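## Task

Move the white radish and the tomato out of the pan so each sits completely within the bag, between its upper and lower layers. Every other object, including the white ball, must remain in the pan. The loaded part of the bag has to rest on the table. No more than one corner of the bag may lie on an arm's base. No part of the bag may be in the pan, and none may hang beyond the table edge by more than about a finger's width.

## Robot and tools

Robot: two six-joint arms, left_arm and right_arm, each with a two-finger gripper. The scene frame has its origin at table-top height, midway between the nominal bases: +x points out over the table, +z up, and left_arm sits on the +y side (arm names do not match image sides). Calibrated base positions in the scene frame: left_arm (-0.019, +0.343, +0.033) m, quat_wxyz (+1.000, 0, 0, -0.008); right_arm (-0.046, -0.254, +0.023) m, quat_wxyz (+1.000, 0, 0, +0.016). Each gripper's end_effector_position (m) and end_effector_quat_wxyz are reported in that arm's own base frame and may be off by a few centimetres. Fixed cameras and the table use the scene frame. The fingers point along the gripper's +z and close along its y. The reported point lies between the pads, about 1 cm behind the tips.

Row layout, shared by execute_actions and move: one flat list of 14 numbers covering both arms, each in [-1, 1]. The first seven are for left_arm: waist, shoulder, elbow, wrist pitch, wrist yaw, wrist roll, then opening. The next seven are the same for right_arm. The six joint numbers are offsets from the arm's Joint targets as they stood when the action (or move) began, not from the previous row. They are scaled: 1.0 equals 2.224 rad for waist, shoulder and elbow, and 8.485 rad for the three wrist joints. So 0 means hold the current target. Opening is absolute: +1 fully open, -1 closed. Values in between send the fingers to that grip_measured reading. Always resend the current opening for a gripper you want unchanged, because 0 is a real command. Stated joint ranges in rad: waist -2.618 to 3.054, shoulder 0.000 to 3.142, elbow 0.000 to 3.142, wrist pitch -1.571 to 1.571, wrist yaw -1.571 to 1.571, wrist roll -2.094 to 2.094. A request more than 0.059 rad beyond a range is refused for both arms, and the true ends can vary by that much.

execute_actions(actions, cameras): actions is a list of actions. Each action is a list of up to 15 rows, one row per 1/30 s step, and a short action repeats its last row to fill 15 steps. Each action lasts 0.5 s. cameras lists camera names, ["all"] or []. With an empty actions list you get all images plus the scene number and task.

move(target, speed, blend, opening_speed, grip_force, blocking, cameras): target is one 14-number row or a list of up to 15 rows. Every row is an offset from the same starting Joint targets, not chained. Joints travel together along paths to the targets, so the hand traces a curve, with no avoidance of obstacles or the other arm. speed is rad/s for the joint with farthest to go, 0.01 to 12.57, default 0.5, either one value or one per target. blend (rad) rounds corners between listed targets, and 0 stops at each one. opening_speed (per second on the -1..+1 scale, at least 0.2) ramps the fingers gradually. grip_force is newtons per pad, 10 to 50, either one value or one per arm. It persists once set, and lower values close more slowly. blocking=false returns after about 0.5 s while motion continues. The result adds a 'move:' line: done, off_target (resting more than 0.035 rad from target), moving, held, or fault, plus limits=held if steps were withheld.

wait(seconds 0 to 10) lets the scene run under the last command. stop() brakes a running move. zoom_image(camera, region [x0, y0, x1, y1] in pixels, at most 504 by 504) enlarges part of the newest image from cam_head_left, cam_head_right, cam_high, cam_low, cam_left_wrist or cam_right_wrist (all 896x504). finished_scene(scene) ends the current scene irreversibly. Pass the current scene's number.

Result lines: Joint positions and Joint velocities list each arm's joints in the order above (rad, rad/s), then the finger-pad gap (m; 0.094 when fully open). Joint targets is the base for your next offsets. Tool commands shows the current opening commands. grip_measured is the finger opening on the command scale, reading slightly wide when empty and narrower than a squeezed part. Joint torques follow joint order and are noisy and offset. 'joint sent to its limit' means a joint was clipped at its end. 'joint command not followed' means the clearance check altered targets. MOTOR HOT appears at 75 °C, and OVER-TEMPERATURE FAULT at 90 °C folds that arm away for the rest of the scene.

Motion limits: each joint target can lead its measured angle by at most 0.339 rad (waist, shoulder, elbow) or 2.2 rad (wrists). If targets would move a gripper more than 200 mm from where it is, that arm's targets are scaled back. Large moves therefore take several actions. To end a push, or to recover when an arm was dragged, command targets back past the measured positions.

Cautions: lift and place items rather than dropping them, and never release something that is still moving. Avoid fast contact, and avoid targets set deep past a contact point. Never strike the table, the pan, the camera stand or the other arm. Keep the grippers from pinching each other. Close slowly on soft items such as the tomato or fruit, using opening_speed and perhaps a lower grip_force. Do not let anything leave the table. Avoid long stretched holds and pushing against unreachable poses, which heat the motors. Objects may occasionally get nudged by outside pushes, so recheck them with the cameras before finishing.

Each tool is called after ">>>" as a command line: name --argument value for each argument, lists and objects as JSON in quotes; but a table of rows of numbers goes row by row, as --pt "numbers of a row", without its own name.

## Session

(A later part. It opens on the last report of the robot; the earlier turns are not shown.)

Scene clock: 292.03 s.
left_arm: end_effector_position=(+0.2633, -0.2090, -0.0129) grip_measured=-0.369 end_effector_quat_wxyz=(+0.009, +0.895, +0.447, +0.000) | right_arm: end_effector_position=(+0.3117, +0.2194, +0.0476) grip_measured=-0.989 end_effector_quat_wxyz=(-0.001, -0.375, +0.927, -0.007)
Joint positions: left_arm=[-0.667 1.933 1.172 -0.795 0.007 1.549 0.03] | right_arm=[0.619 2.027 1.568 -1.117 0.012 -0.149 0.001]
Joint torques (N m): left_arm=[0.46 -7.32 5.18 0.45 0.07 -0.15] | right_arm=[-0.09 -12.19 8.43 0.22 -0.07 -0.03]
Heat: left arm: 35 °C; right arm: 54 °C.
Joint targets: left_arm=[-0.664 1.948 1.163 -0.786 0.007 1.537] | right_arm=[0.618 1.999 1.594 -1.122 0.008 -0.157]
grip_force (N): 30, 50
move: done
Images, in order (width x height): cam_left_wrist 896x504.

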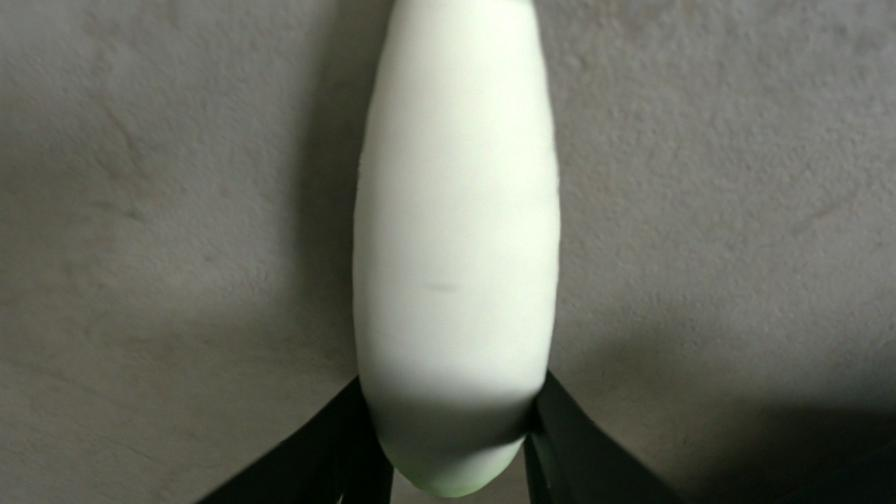

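>>> move --pt "0 -0.0701 0.1875 -0.0675 0 0 -0.5 0 0 0 0 0 0 -1" --pt "0.0962 -0.0701 0.1875 -0.0675 0 -0.1811 -0.5 0 0 0 0 0 0 -1" --pt "0.0962 -0.0701 0.1875 -0.0675 0 -0.1811 -0.5 0.0805 0 0 0 0 0.0211 -1" --pt "0.0962 -0.0701 0.1875 -0.0675 0 -0.1811 -0.5 0.1043 0.0445 -0.0445 0.0181 0 0.0273 -1" --speed '[0.4,1.2,0.4,0.2]' --blend 0.02 --cameras '["all"]'

>>> zoom_image --camera "cam_head_left" --region '[300, 200, 500, 380]'

>>> zoom_image --camera "cam_high" --region '[350, 160, 530, 340]'

Scene clock: 293.40 s.
left_arm: end_effector_position=(+0.2688, -0.2133, +0.0086) grip_measured=-0.376 end_effector_quat_wxyz=(+0.002, +0.895, +0.447, -0.003) | right_arm: end_effector_position=(+0.3117, +0.2194, +0.0476) grip_measured=-0.989 end_effector_quat_wxyz=(-0.001, -0.375, +0.927, -0.007)
Joint positions: left_arm=[-0.667 1.931 1.267 -0.905 0.007 1.549 0.029] | right_arm=[0.619 2.027 1.568 -1.117 0.012 -0.149 0.001]
Joint torques (N m): left_arm=[0.21 -8.8 5.89 0.32 0.07 -0.04] | right_arm=[-0.1 -12.16 8.43 0.22 -0.07 -0.03]
Heat: left arm: 35 °C; right arm: 54 °C.
Joint targets: left_arm=[-0.667 1.932 1.263 -0.904 0.007 1.549] | right_arm=[0.618 1.999 1.594 -1.122 0.008 -0.157]
grip_force (N): 30, 50
move: held (left_arm; a check stopped the path), off_target (right_arm; braked when a check withheld steps of left_arm); path passed 0 of 4 targets; limits=held; left_arm: the wrist roll is farthest, 1.548 rad from its target; right_arm: the waist is farthest, 0.231 rad from its target
joint command not followed: on one or more control steps a check withheld the commanded joint targets of the left arm, and it was not sent them on those steps.
cause: the commanded joint targets, or the way to them, would bring a part of the robot too close to another arm (this arm's wrist (the part past the wrist pitch) and the right arm's wrist (the part past the wrist pitch), 8 mm apart when this arm was first held).

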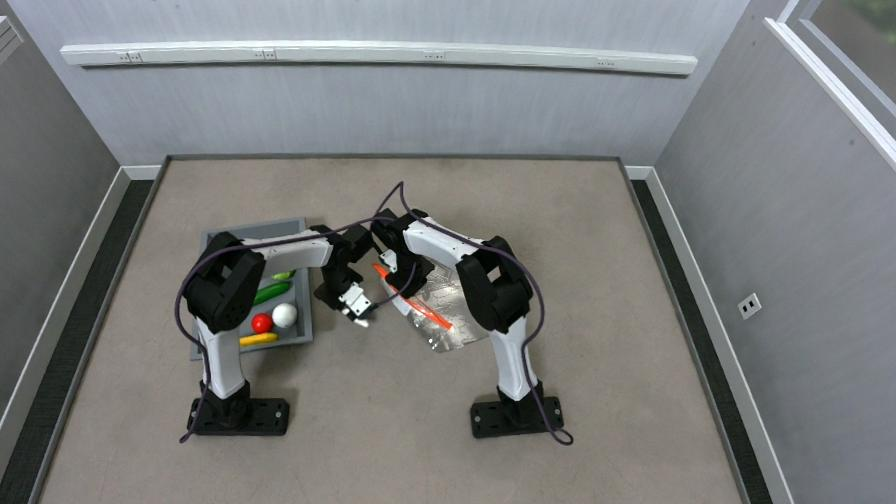

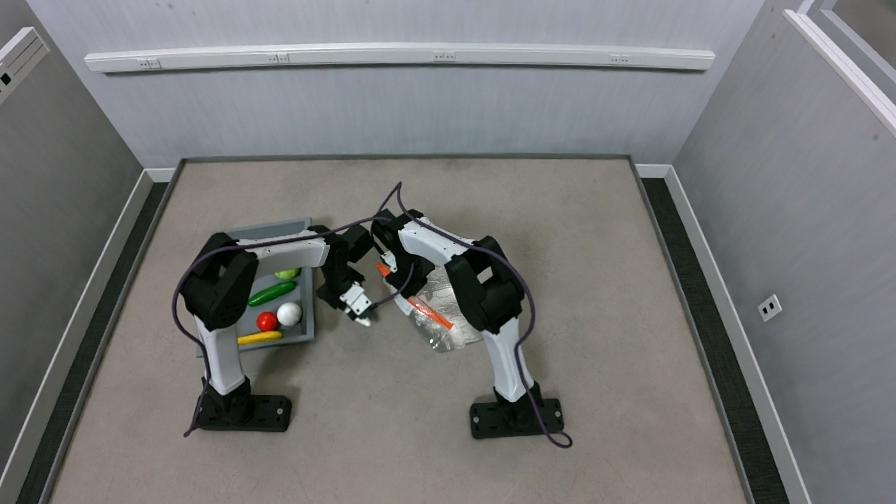

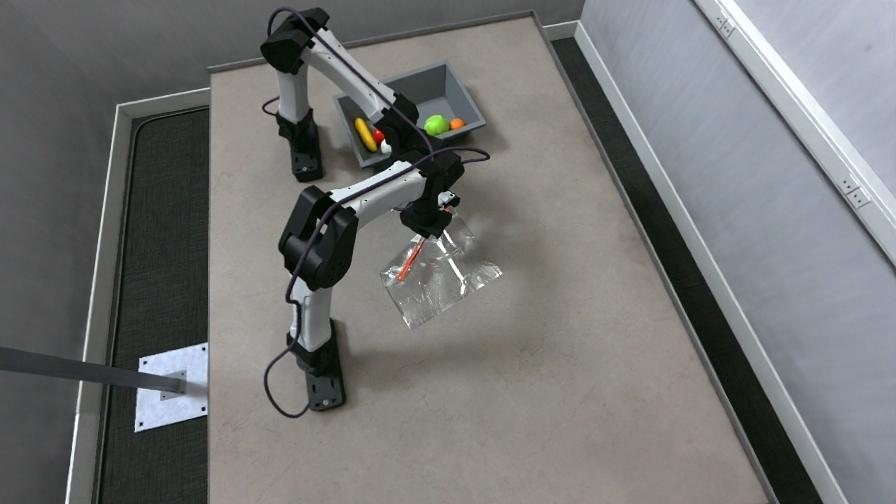

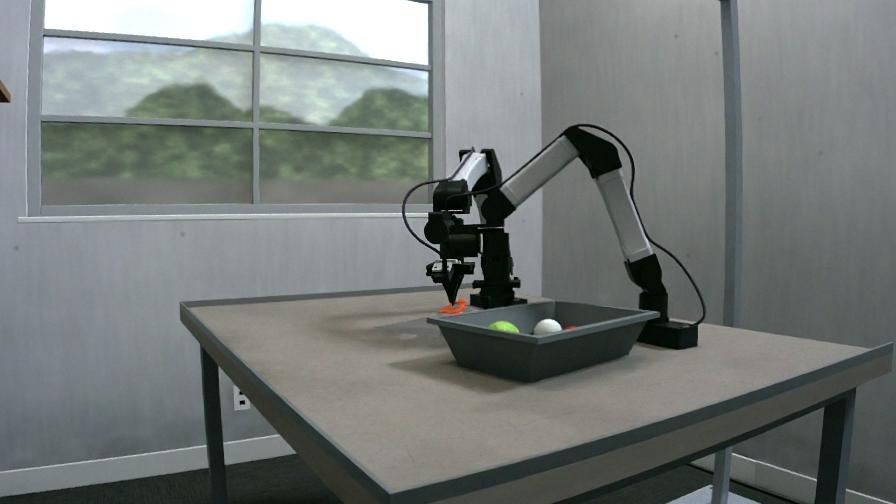

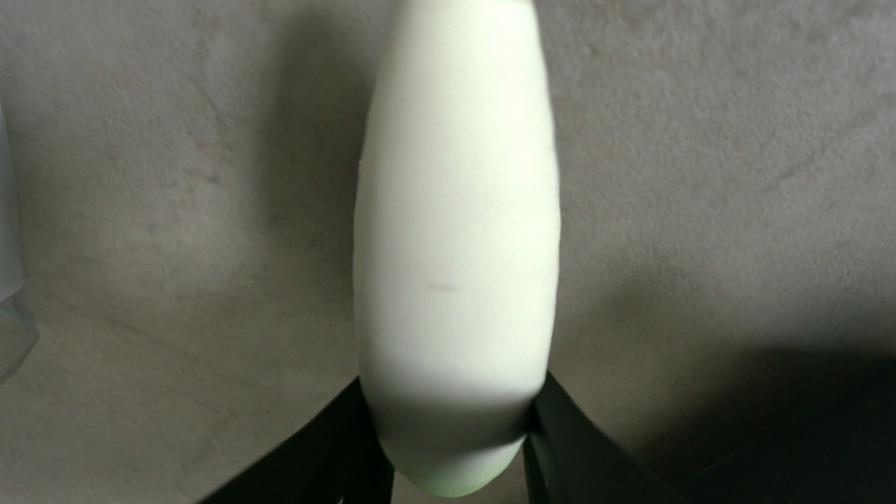

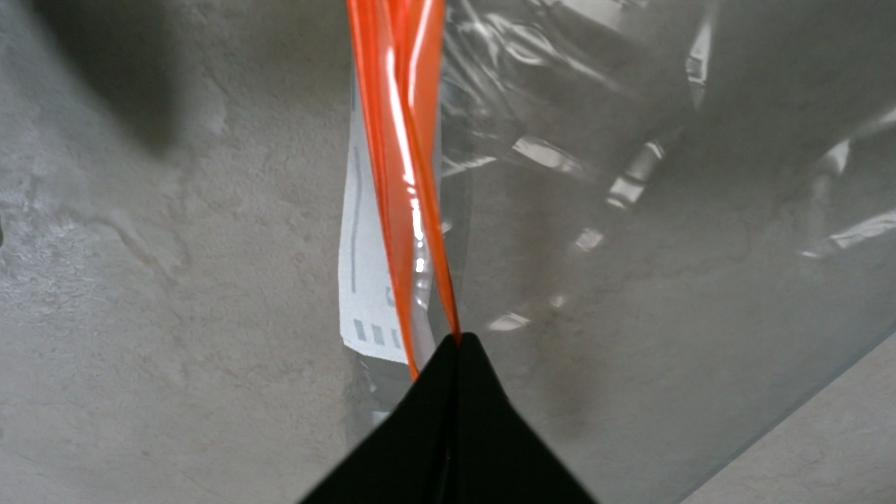

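Scaled by 2.520 from the camera's 896x504 image, which has a finer 1280x720 frame.

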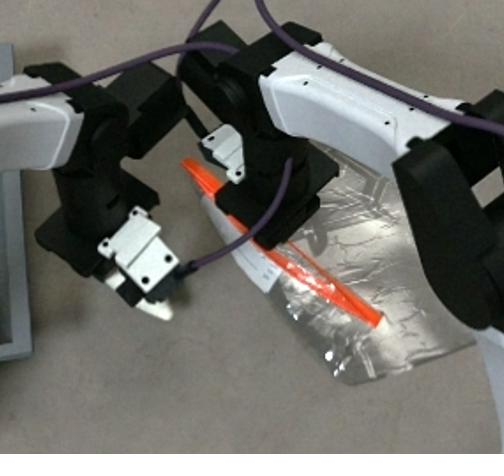

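Scaled by 2.800 from the camera's 896x504 image, which has a finer 1280x720 frame.

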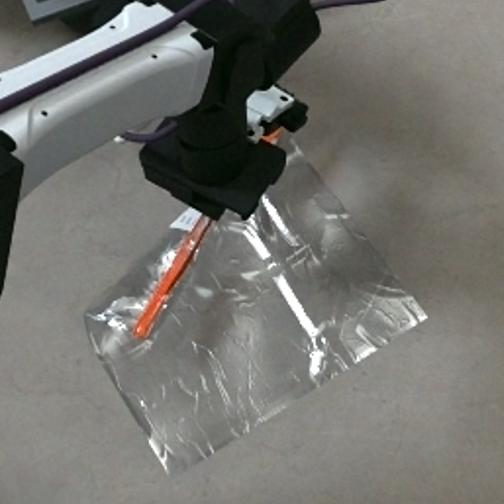

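>>> move --pt "0.0751 -0.0629 0.1425 -0.0536 0 0 -0.5 0 0 0 0 0 0 -1" --pt "0.0976 -0.0629 0.1425 -0.0536 0 -0.1826 -0.5 0 0 0 0 0 0 -1" --pt "0.0976 -0.0629 0.1425 -0.0536 0 -0.1826 -0.5 0.0805 0 0 0 0 0.0211 -1" --pt "0.0976 -0.0629 0.1425 -0.0536 0 -0.1826 -0.5 0.1043 0.0445 -0.0445 0.0181 0 0.0273 -1" --speed '[0.4,1.2,0.4,0.2]' --blend 0.02 --cameras '["all"]'

>>> zoom_image --camera "cam_head_left" --region '[300, 200, 500, 380]'

>>> zoom_image --camera "cam_high" --region '[350, 160, 530, 340]'

Scene clock: 294.53 s.
left_arm: end_effector_position=(+0.2696, -0.2087, +0.0118) grip_measured=-0.376 end_effector_quat_wxyz=(-0.005, +0.892, +0.452, -0.006) | right_arm: end_effector_position=(+0.3117, +0.2194, +0.0476) grip_measured=-0.989 end_effector_quat_wxyz=(-0.001, -0.375, +0.927, -0.007)
Joint positions: left_arm=[-0.655 1.931 1.281 -0.934 0.007 1.549 0.029] | right_arm=[0.619 2.027 1.568 -1.117 0.012 -0.149 0.001]
Joint torques (N m): left_arm=[0.13 -8.81 6.12 0.27 0.07 -0.03] | right_arm=[-0.09 -12.18 8.43 0.22 -0.07 -0.03]
Heat: left arm: 35 °C; right arm: 54 °C.
Joint targets: left_arm=[-0.656 1.931 1.278 -0.934 0.007 1.549] | right_arm=[0.618 1.999 1.594 -1.122 0.008 -0.157]
grip_force (N): 30, 50
move: held (left_arm; a check stopped the path), off_target (right_arm; braked when a check withheld steps of left_arm); path passed 0 of 4 targets; limits=held; left_arm: the wrist roll is farthest, 1.549 rad from its target; right_arm: the waist is farthest, 0.231 rad from its target
joint command not followed: on one or more control steps a check withheld the commanded joint targets of the left arm, and it was not sent them on those steps.
cause: the commanded joint targets, or the way to them, would bring a part of the robot too close to another arm (this arm's wrist (the part past the wrist pitch) and the right arm's wrist (the part past the wrist pitch), 8 mm apart when this arm was first held).

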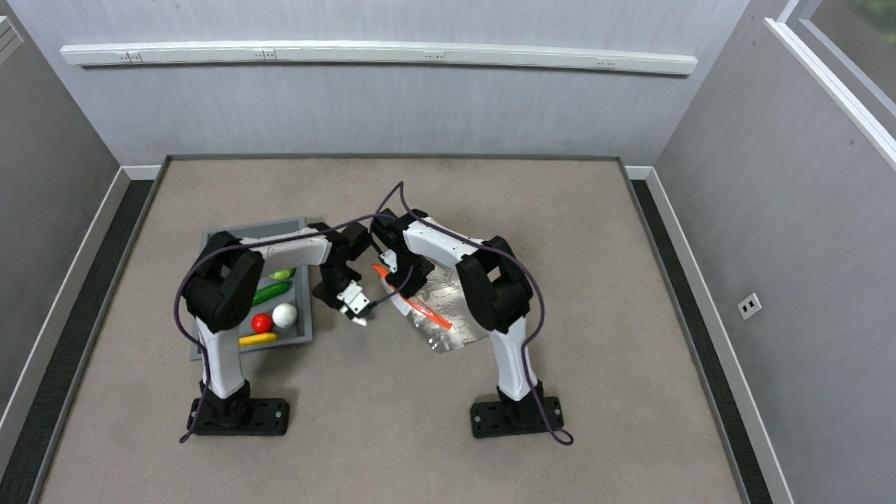

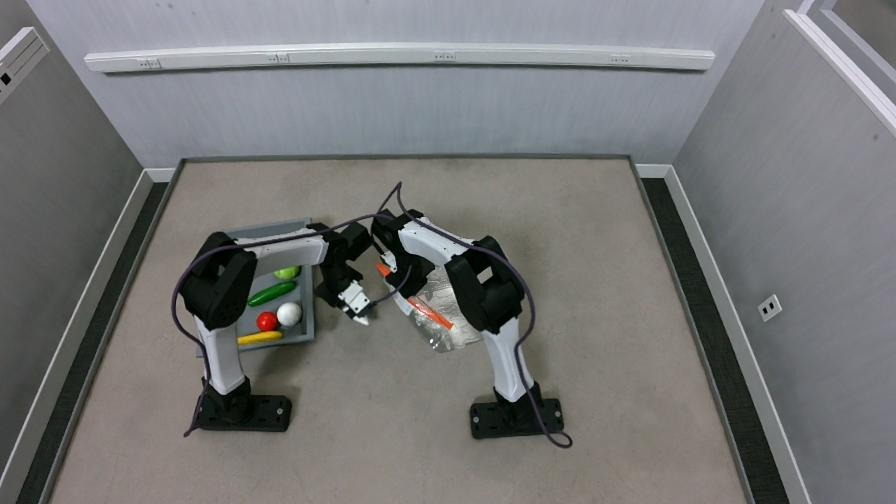

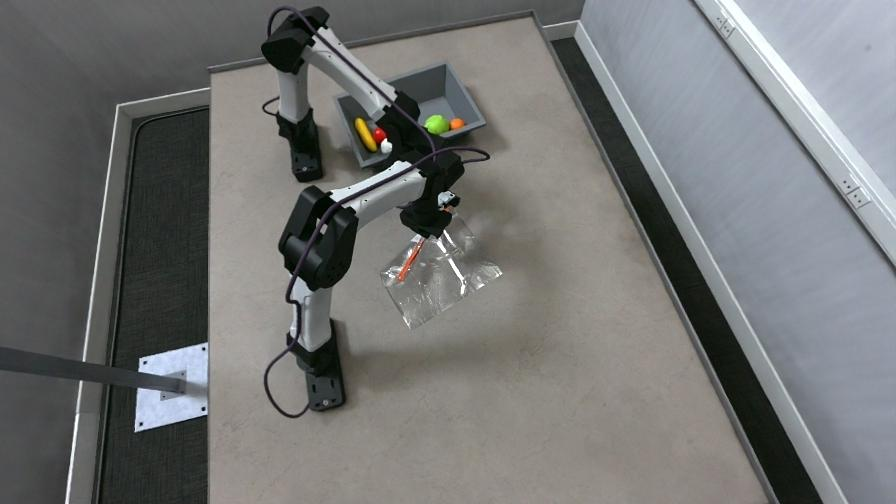

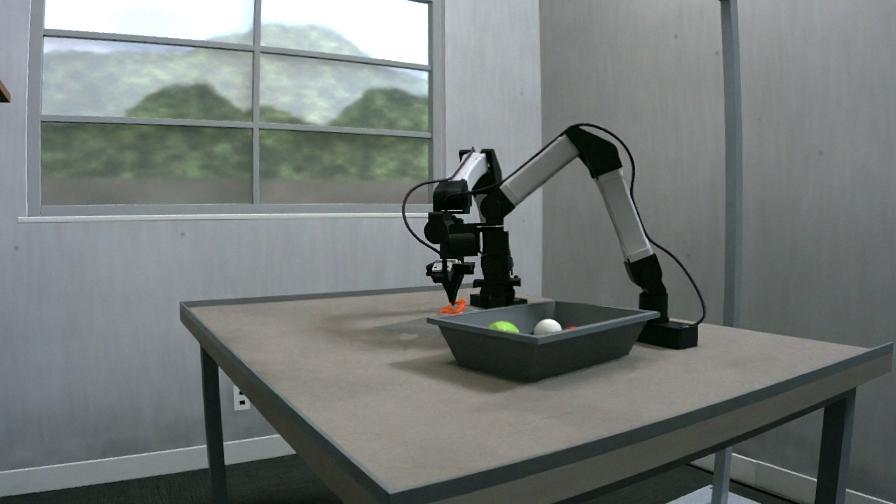

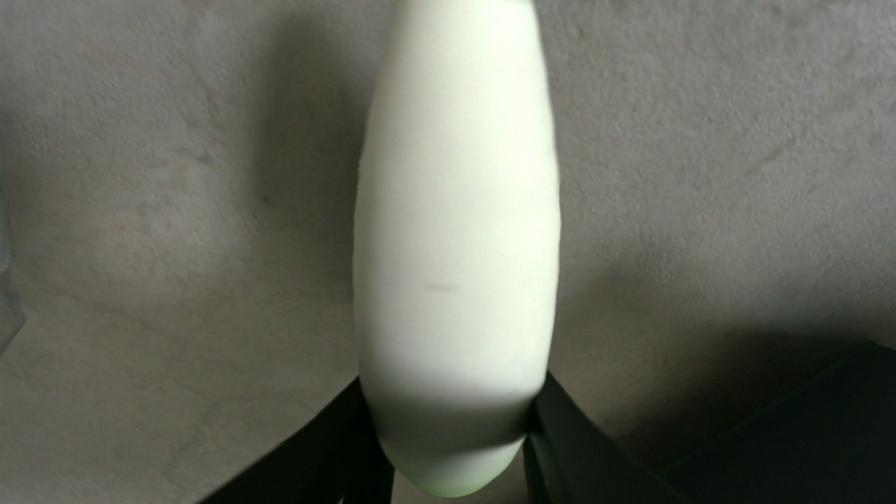

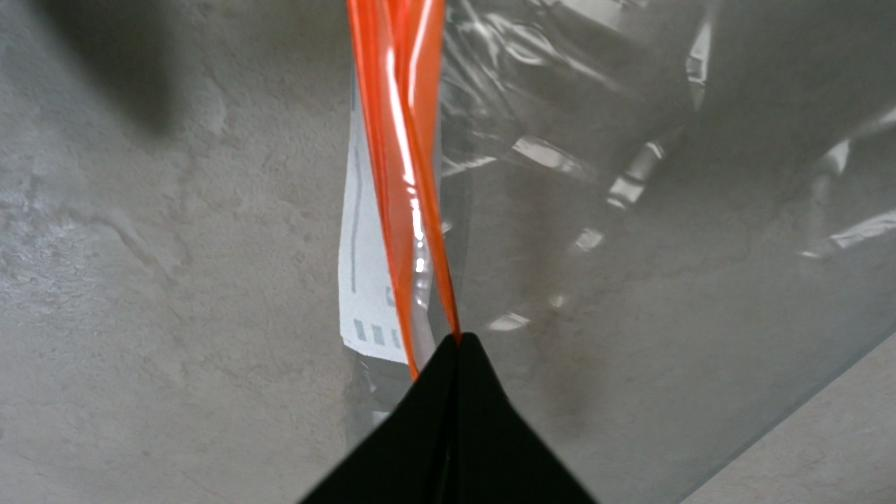

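Scaled by 2.520 from the camera's 896x504 image, which has a finer 1280x720 frame.

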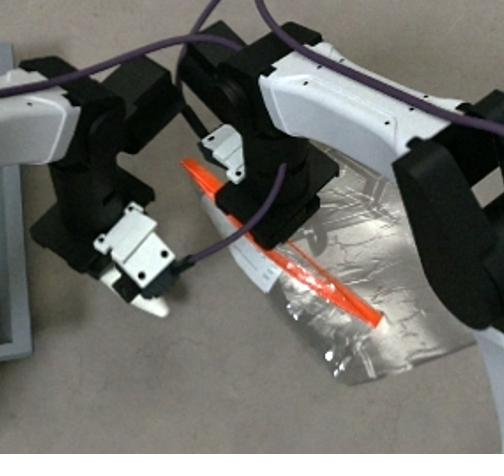

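Scaled by 2.800 from the camera's 896x504 image, which has a finer 1280x720 frame.

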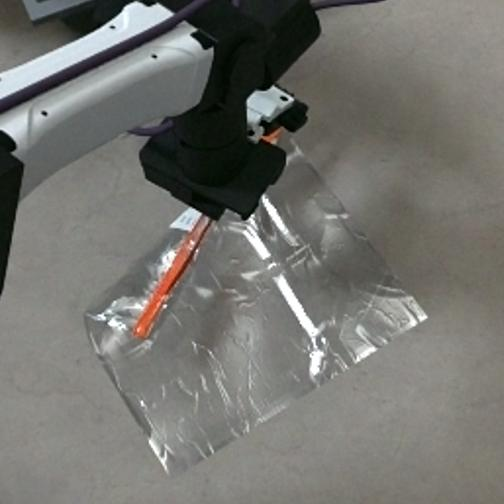

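>>> move --pt "0 -0.0814 0 -0.0198 0 0 -0.5 0 0 0 0 0 0 -1" --pt "0.0926 -0.0814 0 -0.0198 0 0 -0.5 0 0 0 0 0 0 -1" --pt "0.0926 -0.0625 0.1358 -0.0501 0 0 -0.5 0 0 0 0 0 0 -1" --pt "0.0926 -0.0625 0.1358 -0.0501 0 -0.1826 -0.5 0.0805 0 0 0 0 0.0211 -1" --pt "0.0926 -0.0625 0.1358 -0.0501 0 -0.1826 -0.5 0.1043 0.0445 -0.0445 0.0181 0 0.0273 -1" --speed '[0.3,0.4,0.4,1.2,0.2]' --blend 0.02

Scene clock: 299.00 s.
left_arm: end_effector_position=(+0.2938, -0.1461, +0.1309) grip_measured=-0.376 end_effector_quat_wxyz=(+0.004, +0.326, +0.945, -0.006) | right_arm: end_effector_position=(+0.2830, +0.2554, +0.0476) grip_measured=-0.989 end_effector_quat_wxyz=(-0.001, -0.384, +0.923, -0.007)
Joint positions: left_arm=[-0.456 1.775 1.562 -1.348 0.01 0.207 0.029] | right_arm=[0.74 2.027 1.568 -1.117 0.012 -0.049 0.001]
Joint torques (N m): left_arm=[0.62 -6.67 8.8 0.3 0 -0.14] | right_arm=[-0.25 -9.7 5.9 0.27 -0.02 0.04]
Heat: left arm: 34 °C; right arm: 54 °C.
Joint targets: left_arm=[-0.451 1.792 1.580 -1.359 0.007 0.194] | right_arm=[0.737 2.027 1.568 -1.117 0.012 -0.050]
grip_force (N): 30, 50
move: held (right_arm; a check stopped the path), off_target (left_arm; braked when a check withheld steps of right_arm); path passed 3 of 5 targets; limits=held; left_arm: the wrist roll is farthest, 0.208 rad from its target; right_arm: the wrist pitch is farthest, 0.148 rad from its target
joint command not followed: on one or more control steps a check withheld the commanded joint targets of the right arm, and it was not sent them on those steps.
cause: the commanded joint targets, or the way to them, would bring a part of the robot too close to another arm (this arm's wrist (the part past the wrist pitch) and the left arm's wrist camera, where that arm would come to rest).

>>> move --pt "0.135 0 0 0 0 -0.0229 -0.5 0 0 0 0 0 0 -1" --pt "0.135 0 0 0 0 -0.0229 -0.5 0.0508 0.0319 -0.0327 0.0176 0 0.0147 -1" --speed '[0.6,0.2]' --cameras '["all"]'

>>> zoom_image --camera "cam_head_left" --region '[300, 200, 500, 380]'

>>> zoom_image --camera "cam_high" --region '[350, 160, 530, 340]'

Scene clock: 301.87 s.
left_arm: end_effector_position=(+0.3242, -0.0509, +0.1309) grip_measured=-0.376 end_effector_quat_wxyz=(+0.005, +0.081, +0.997, -0.006) | right_arm: end_effector_position=(+0.2587, +0.2893, +0.0096) grip_measured=-0.989 end_effector_quat_wxyz=(+0.005, -0.380, +0.925, -0.004)
Joint positions: left_arm=[-0.15 1.775 1.562 -1.348 0.011 0.012 0.029] | right_arm=[0.847 2.085 1.498 -0.979 0.012 0.067 0.001]
Joint torques (N m): left_arm=[0.17 -6.64 8.77 0.31 -0.01 -0.13] | right_arm=[0.38 -8.81 5.45 0.35 -0.01 0.17]
Heat: left arm: 34 °C; right arm: 54 °C.
Joint targets: left_arm=[-0.151 1.792 1.580 -1.359 0.007 0.000] | right_arm=[0.850 2.098 1.495 -0.967 0.012 0.075]
grip_force (N): 30, 50
move: done

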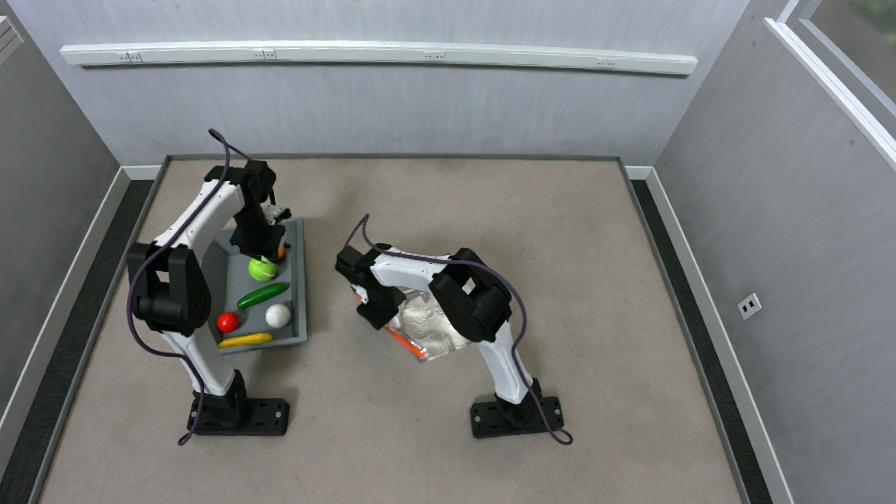

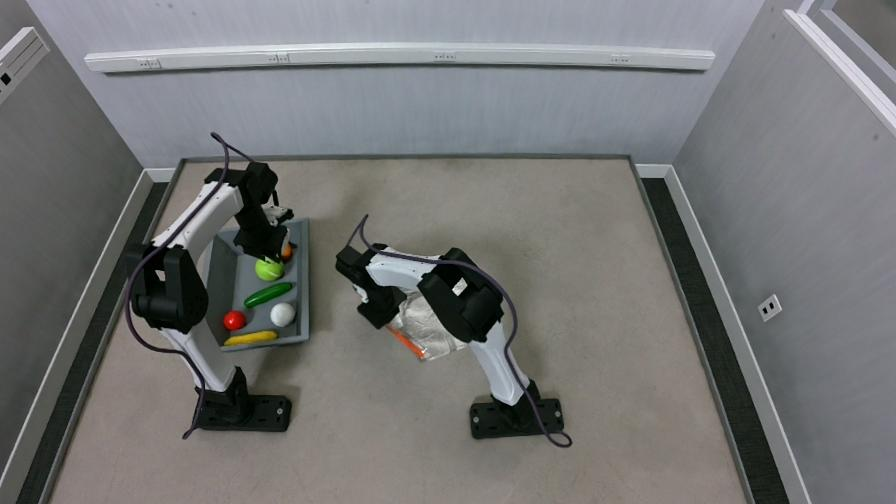

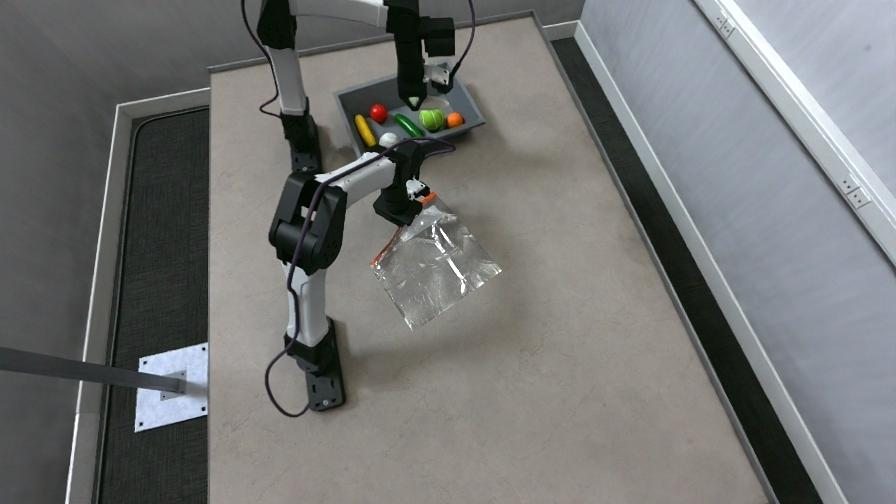

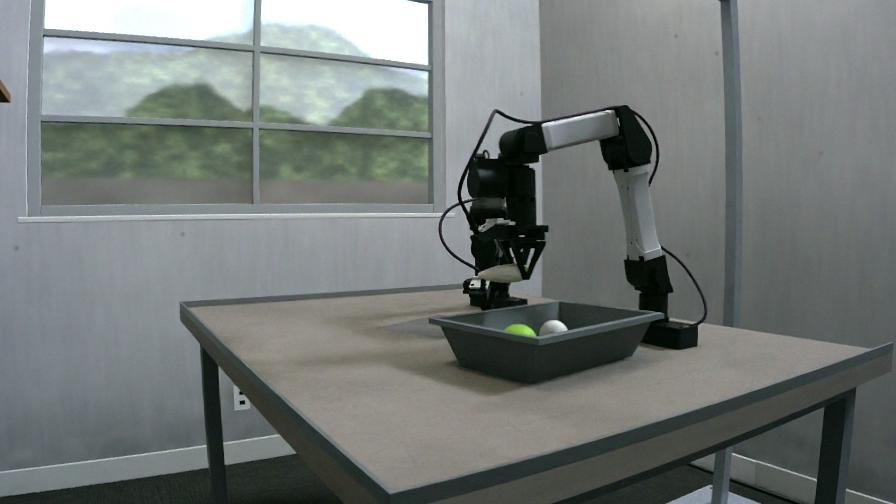

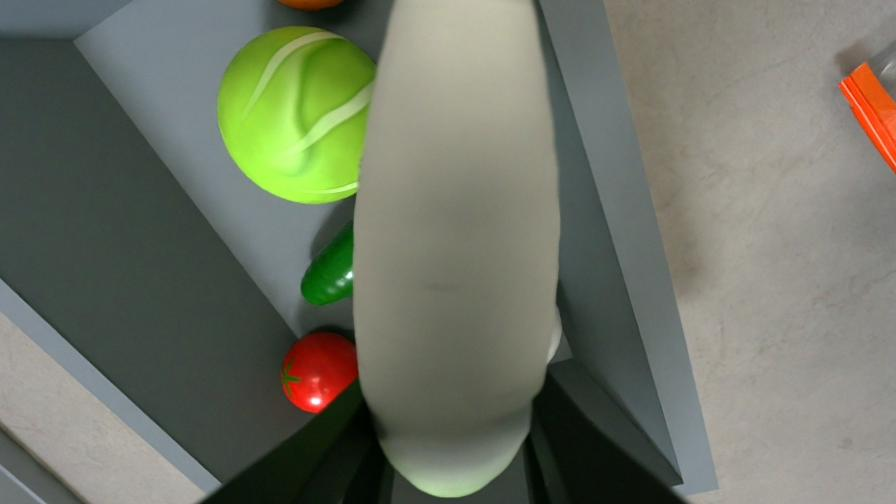

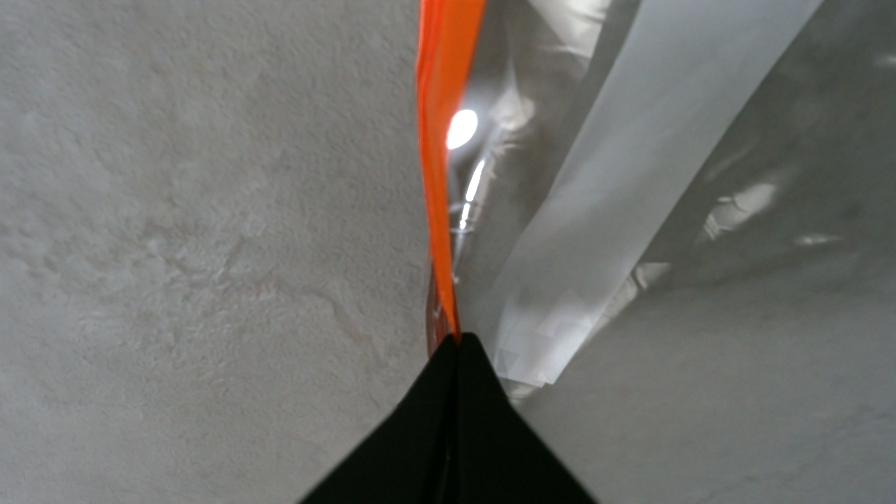

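Scaled by 2.520 from the camera's 896x504 image, which has a finer 1280x720 frame.

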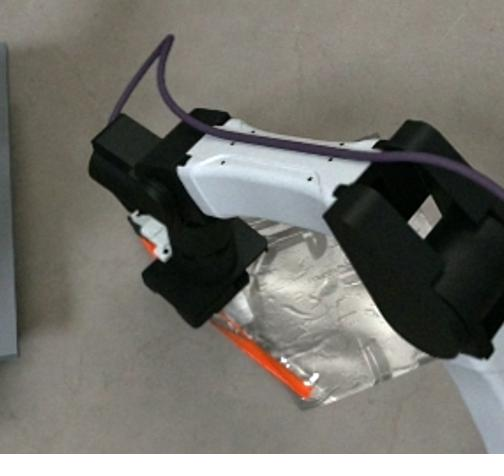

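Scaled by 2.800 from the camera's 896x504 image, which has a finer 1280x720 frame.

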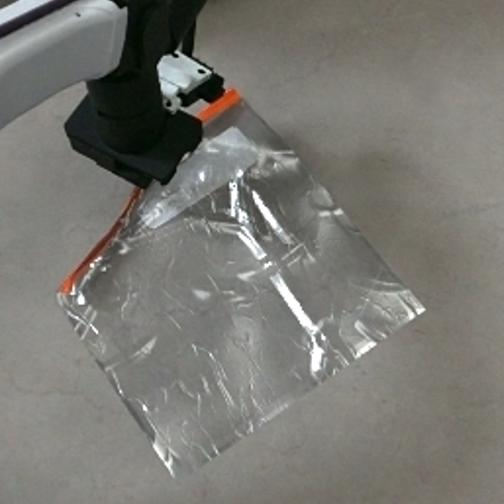

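>>> move --target '[-0.157,0,0,0,0,0,-0.5,0,-0.0441,0.0583,-0.0216,0,0,-1]' --speed 0.4 --cameras '["all"]'

>>> zoom_image --camera "cam_head_left" --region '[300, 200, 500, 380]'

>>> zoom_image --camera "cam_low" --region '[420, 250, 560, 320]'

Scene clock: 303.73 s.
left_arm: end_effector_position=(+0.2904, -0.1529, +0.1309) grip_measured=-0.376 end_effector_quat_wxyz=(+0.003, +0.243, +0.970, -0.007) | right_arm: end_effector_position=(+0.2556, +0.2858, +0.0496) grip_measured=-0.989 end_effector_quat_wxyz=(-0.005, -0.380, +0.925, -0.009)
Joint positions: left_arm=[-0.478 1.775 1.562 -1.348 0.012 0.012 0.029] | right_arm=[0.847 2.045 1.602 -1.144 0.012 0.068 0.001]
Joint torques (N m): left_arm=[0.65 -7.98 7.01 0.43 0 -0.04] | right_arm=[0.36 -13.78 8.1 0.19 -0.01 0.12]
Heat: left arm: 34 °C; right arm: 54 °C.
Joint targets: left_arm=[-0.472 1.775 1.562 -1.348 0.010 0.012] | right_arm=[0.850 2.000 1.625 -1.150 0.012 0.075]
grip_force (N): 30, 50
move: held (left_arm; a check stopped the path), off_target (right_arm); limits=held; right_arm: the shoulder is farthest, 0.045 rad from its target
joint command not followed: on one or more control steps a check withheld the commanded joint targets of the left arm, and it was not sent them on those steps.
cause: the commanded joint targets, or the way to them, would bring a part of the robot too close to another arm (this arm's gripper housing and the right arm's wrist (the part past the wrist pitch), 8 mm apart when this arm was first held).

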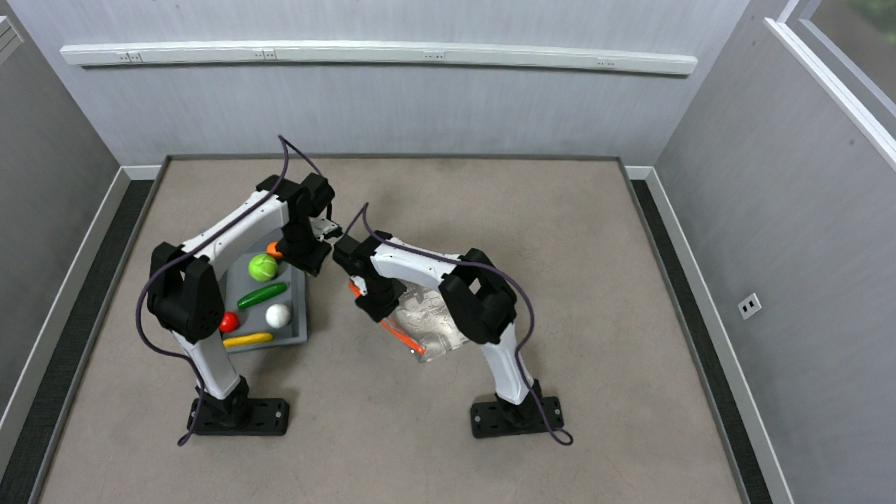

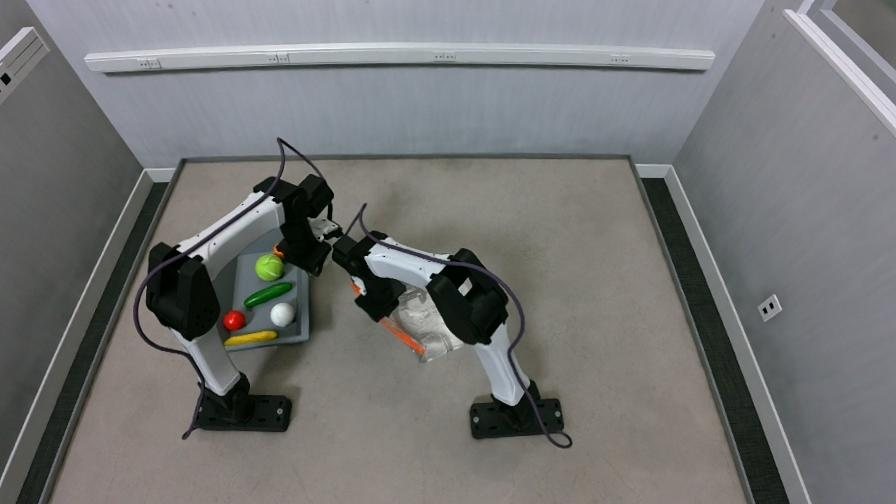

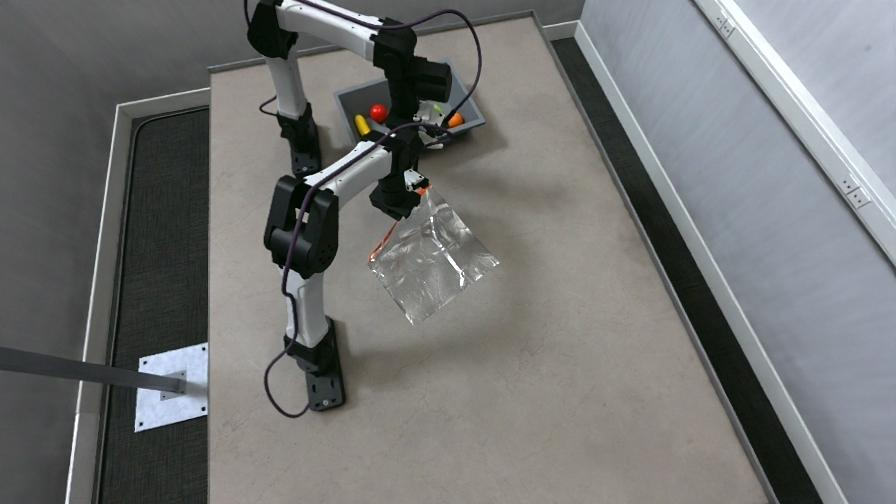

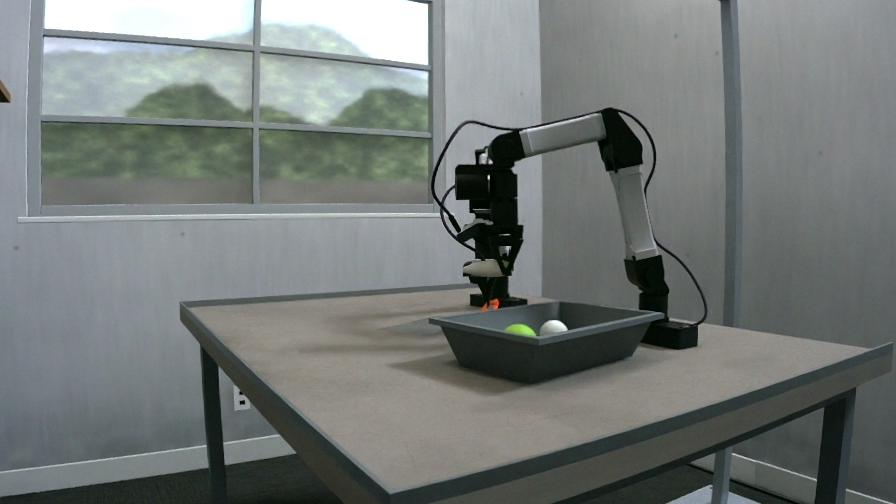

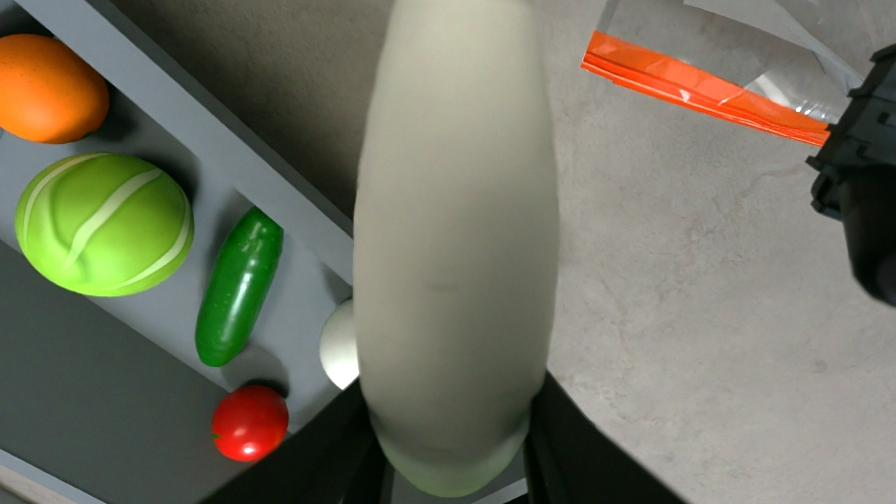

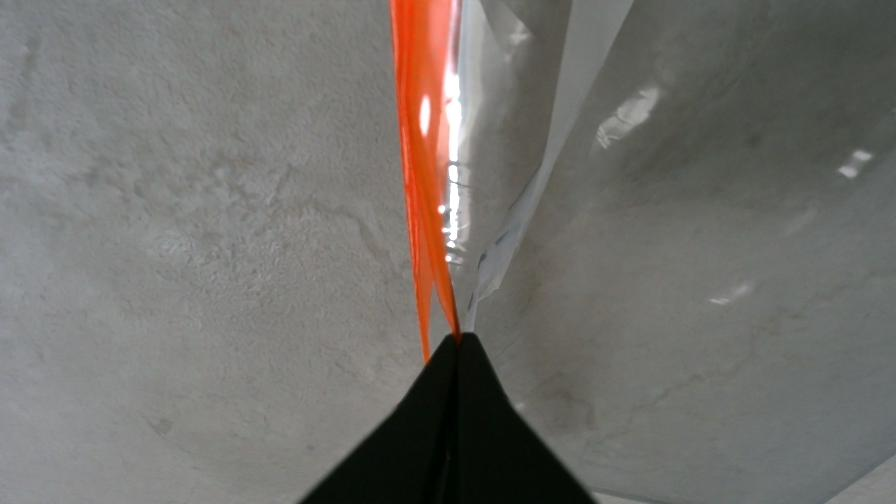

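Scaled by 2.520 from the camera's 896x504 image, which has a finer 1280x720 frame.

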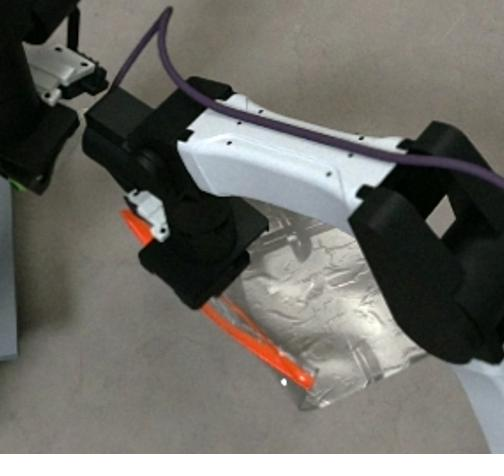

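Scaled by 3.600 from the camera's 896x504 image, which has a finer 1280x720 frame.

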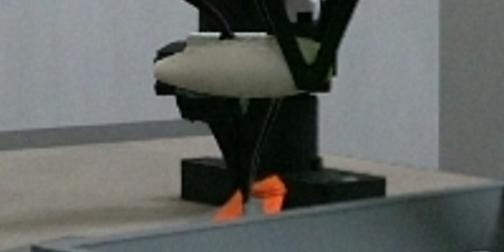

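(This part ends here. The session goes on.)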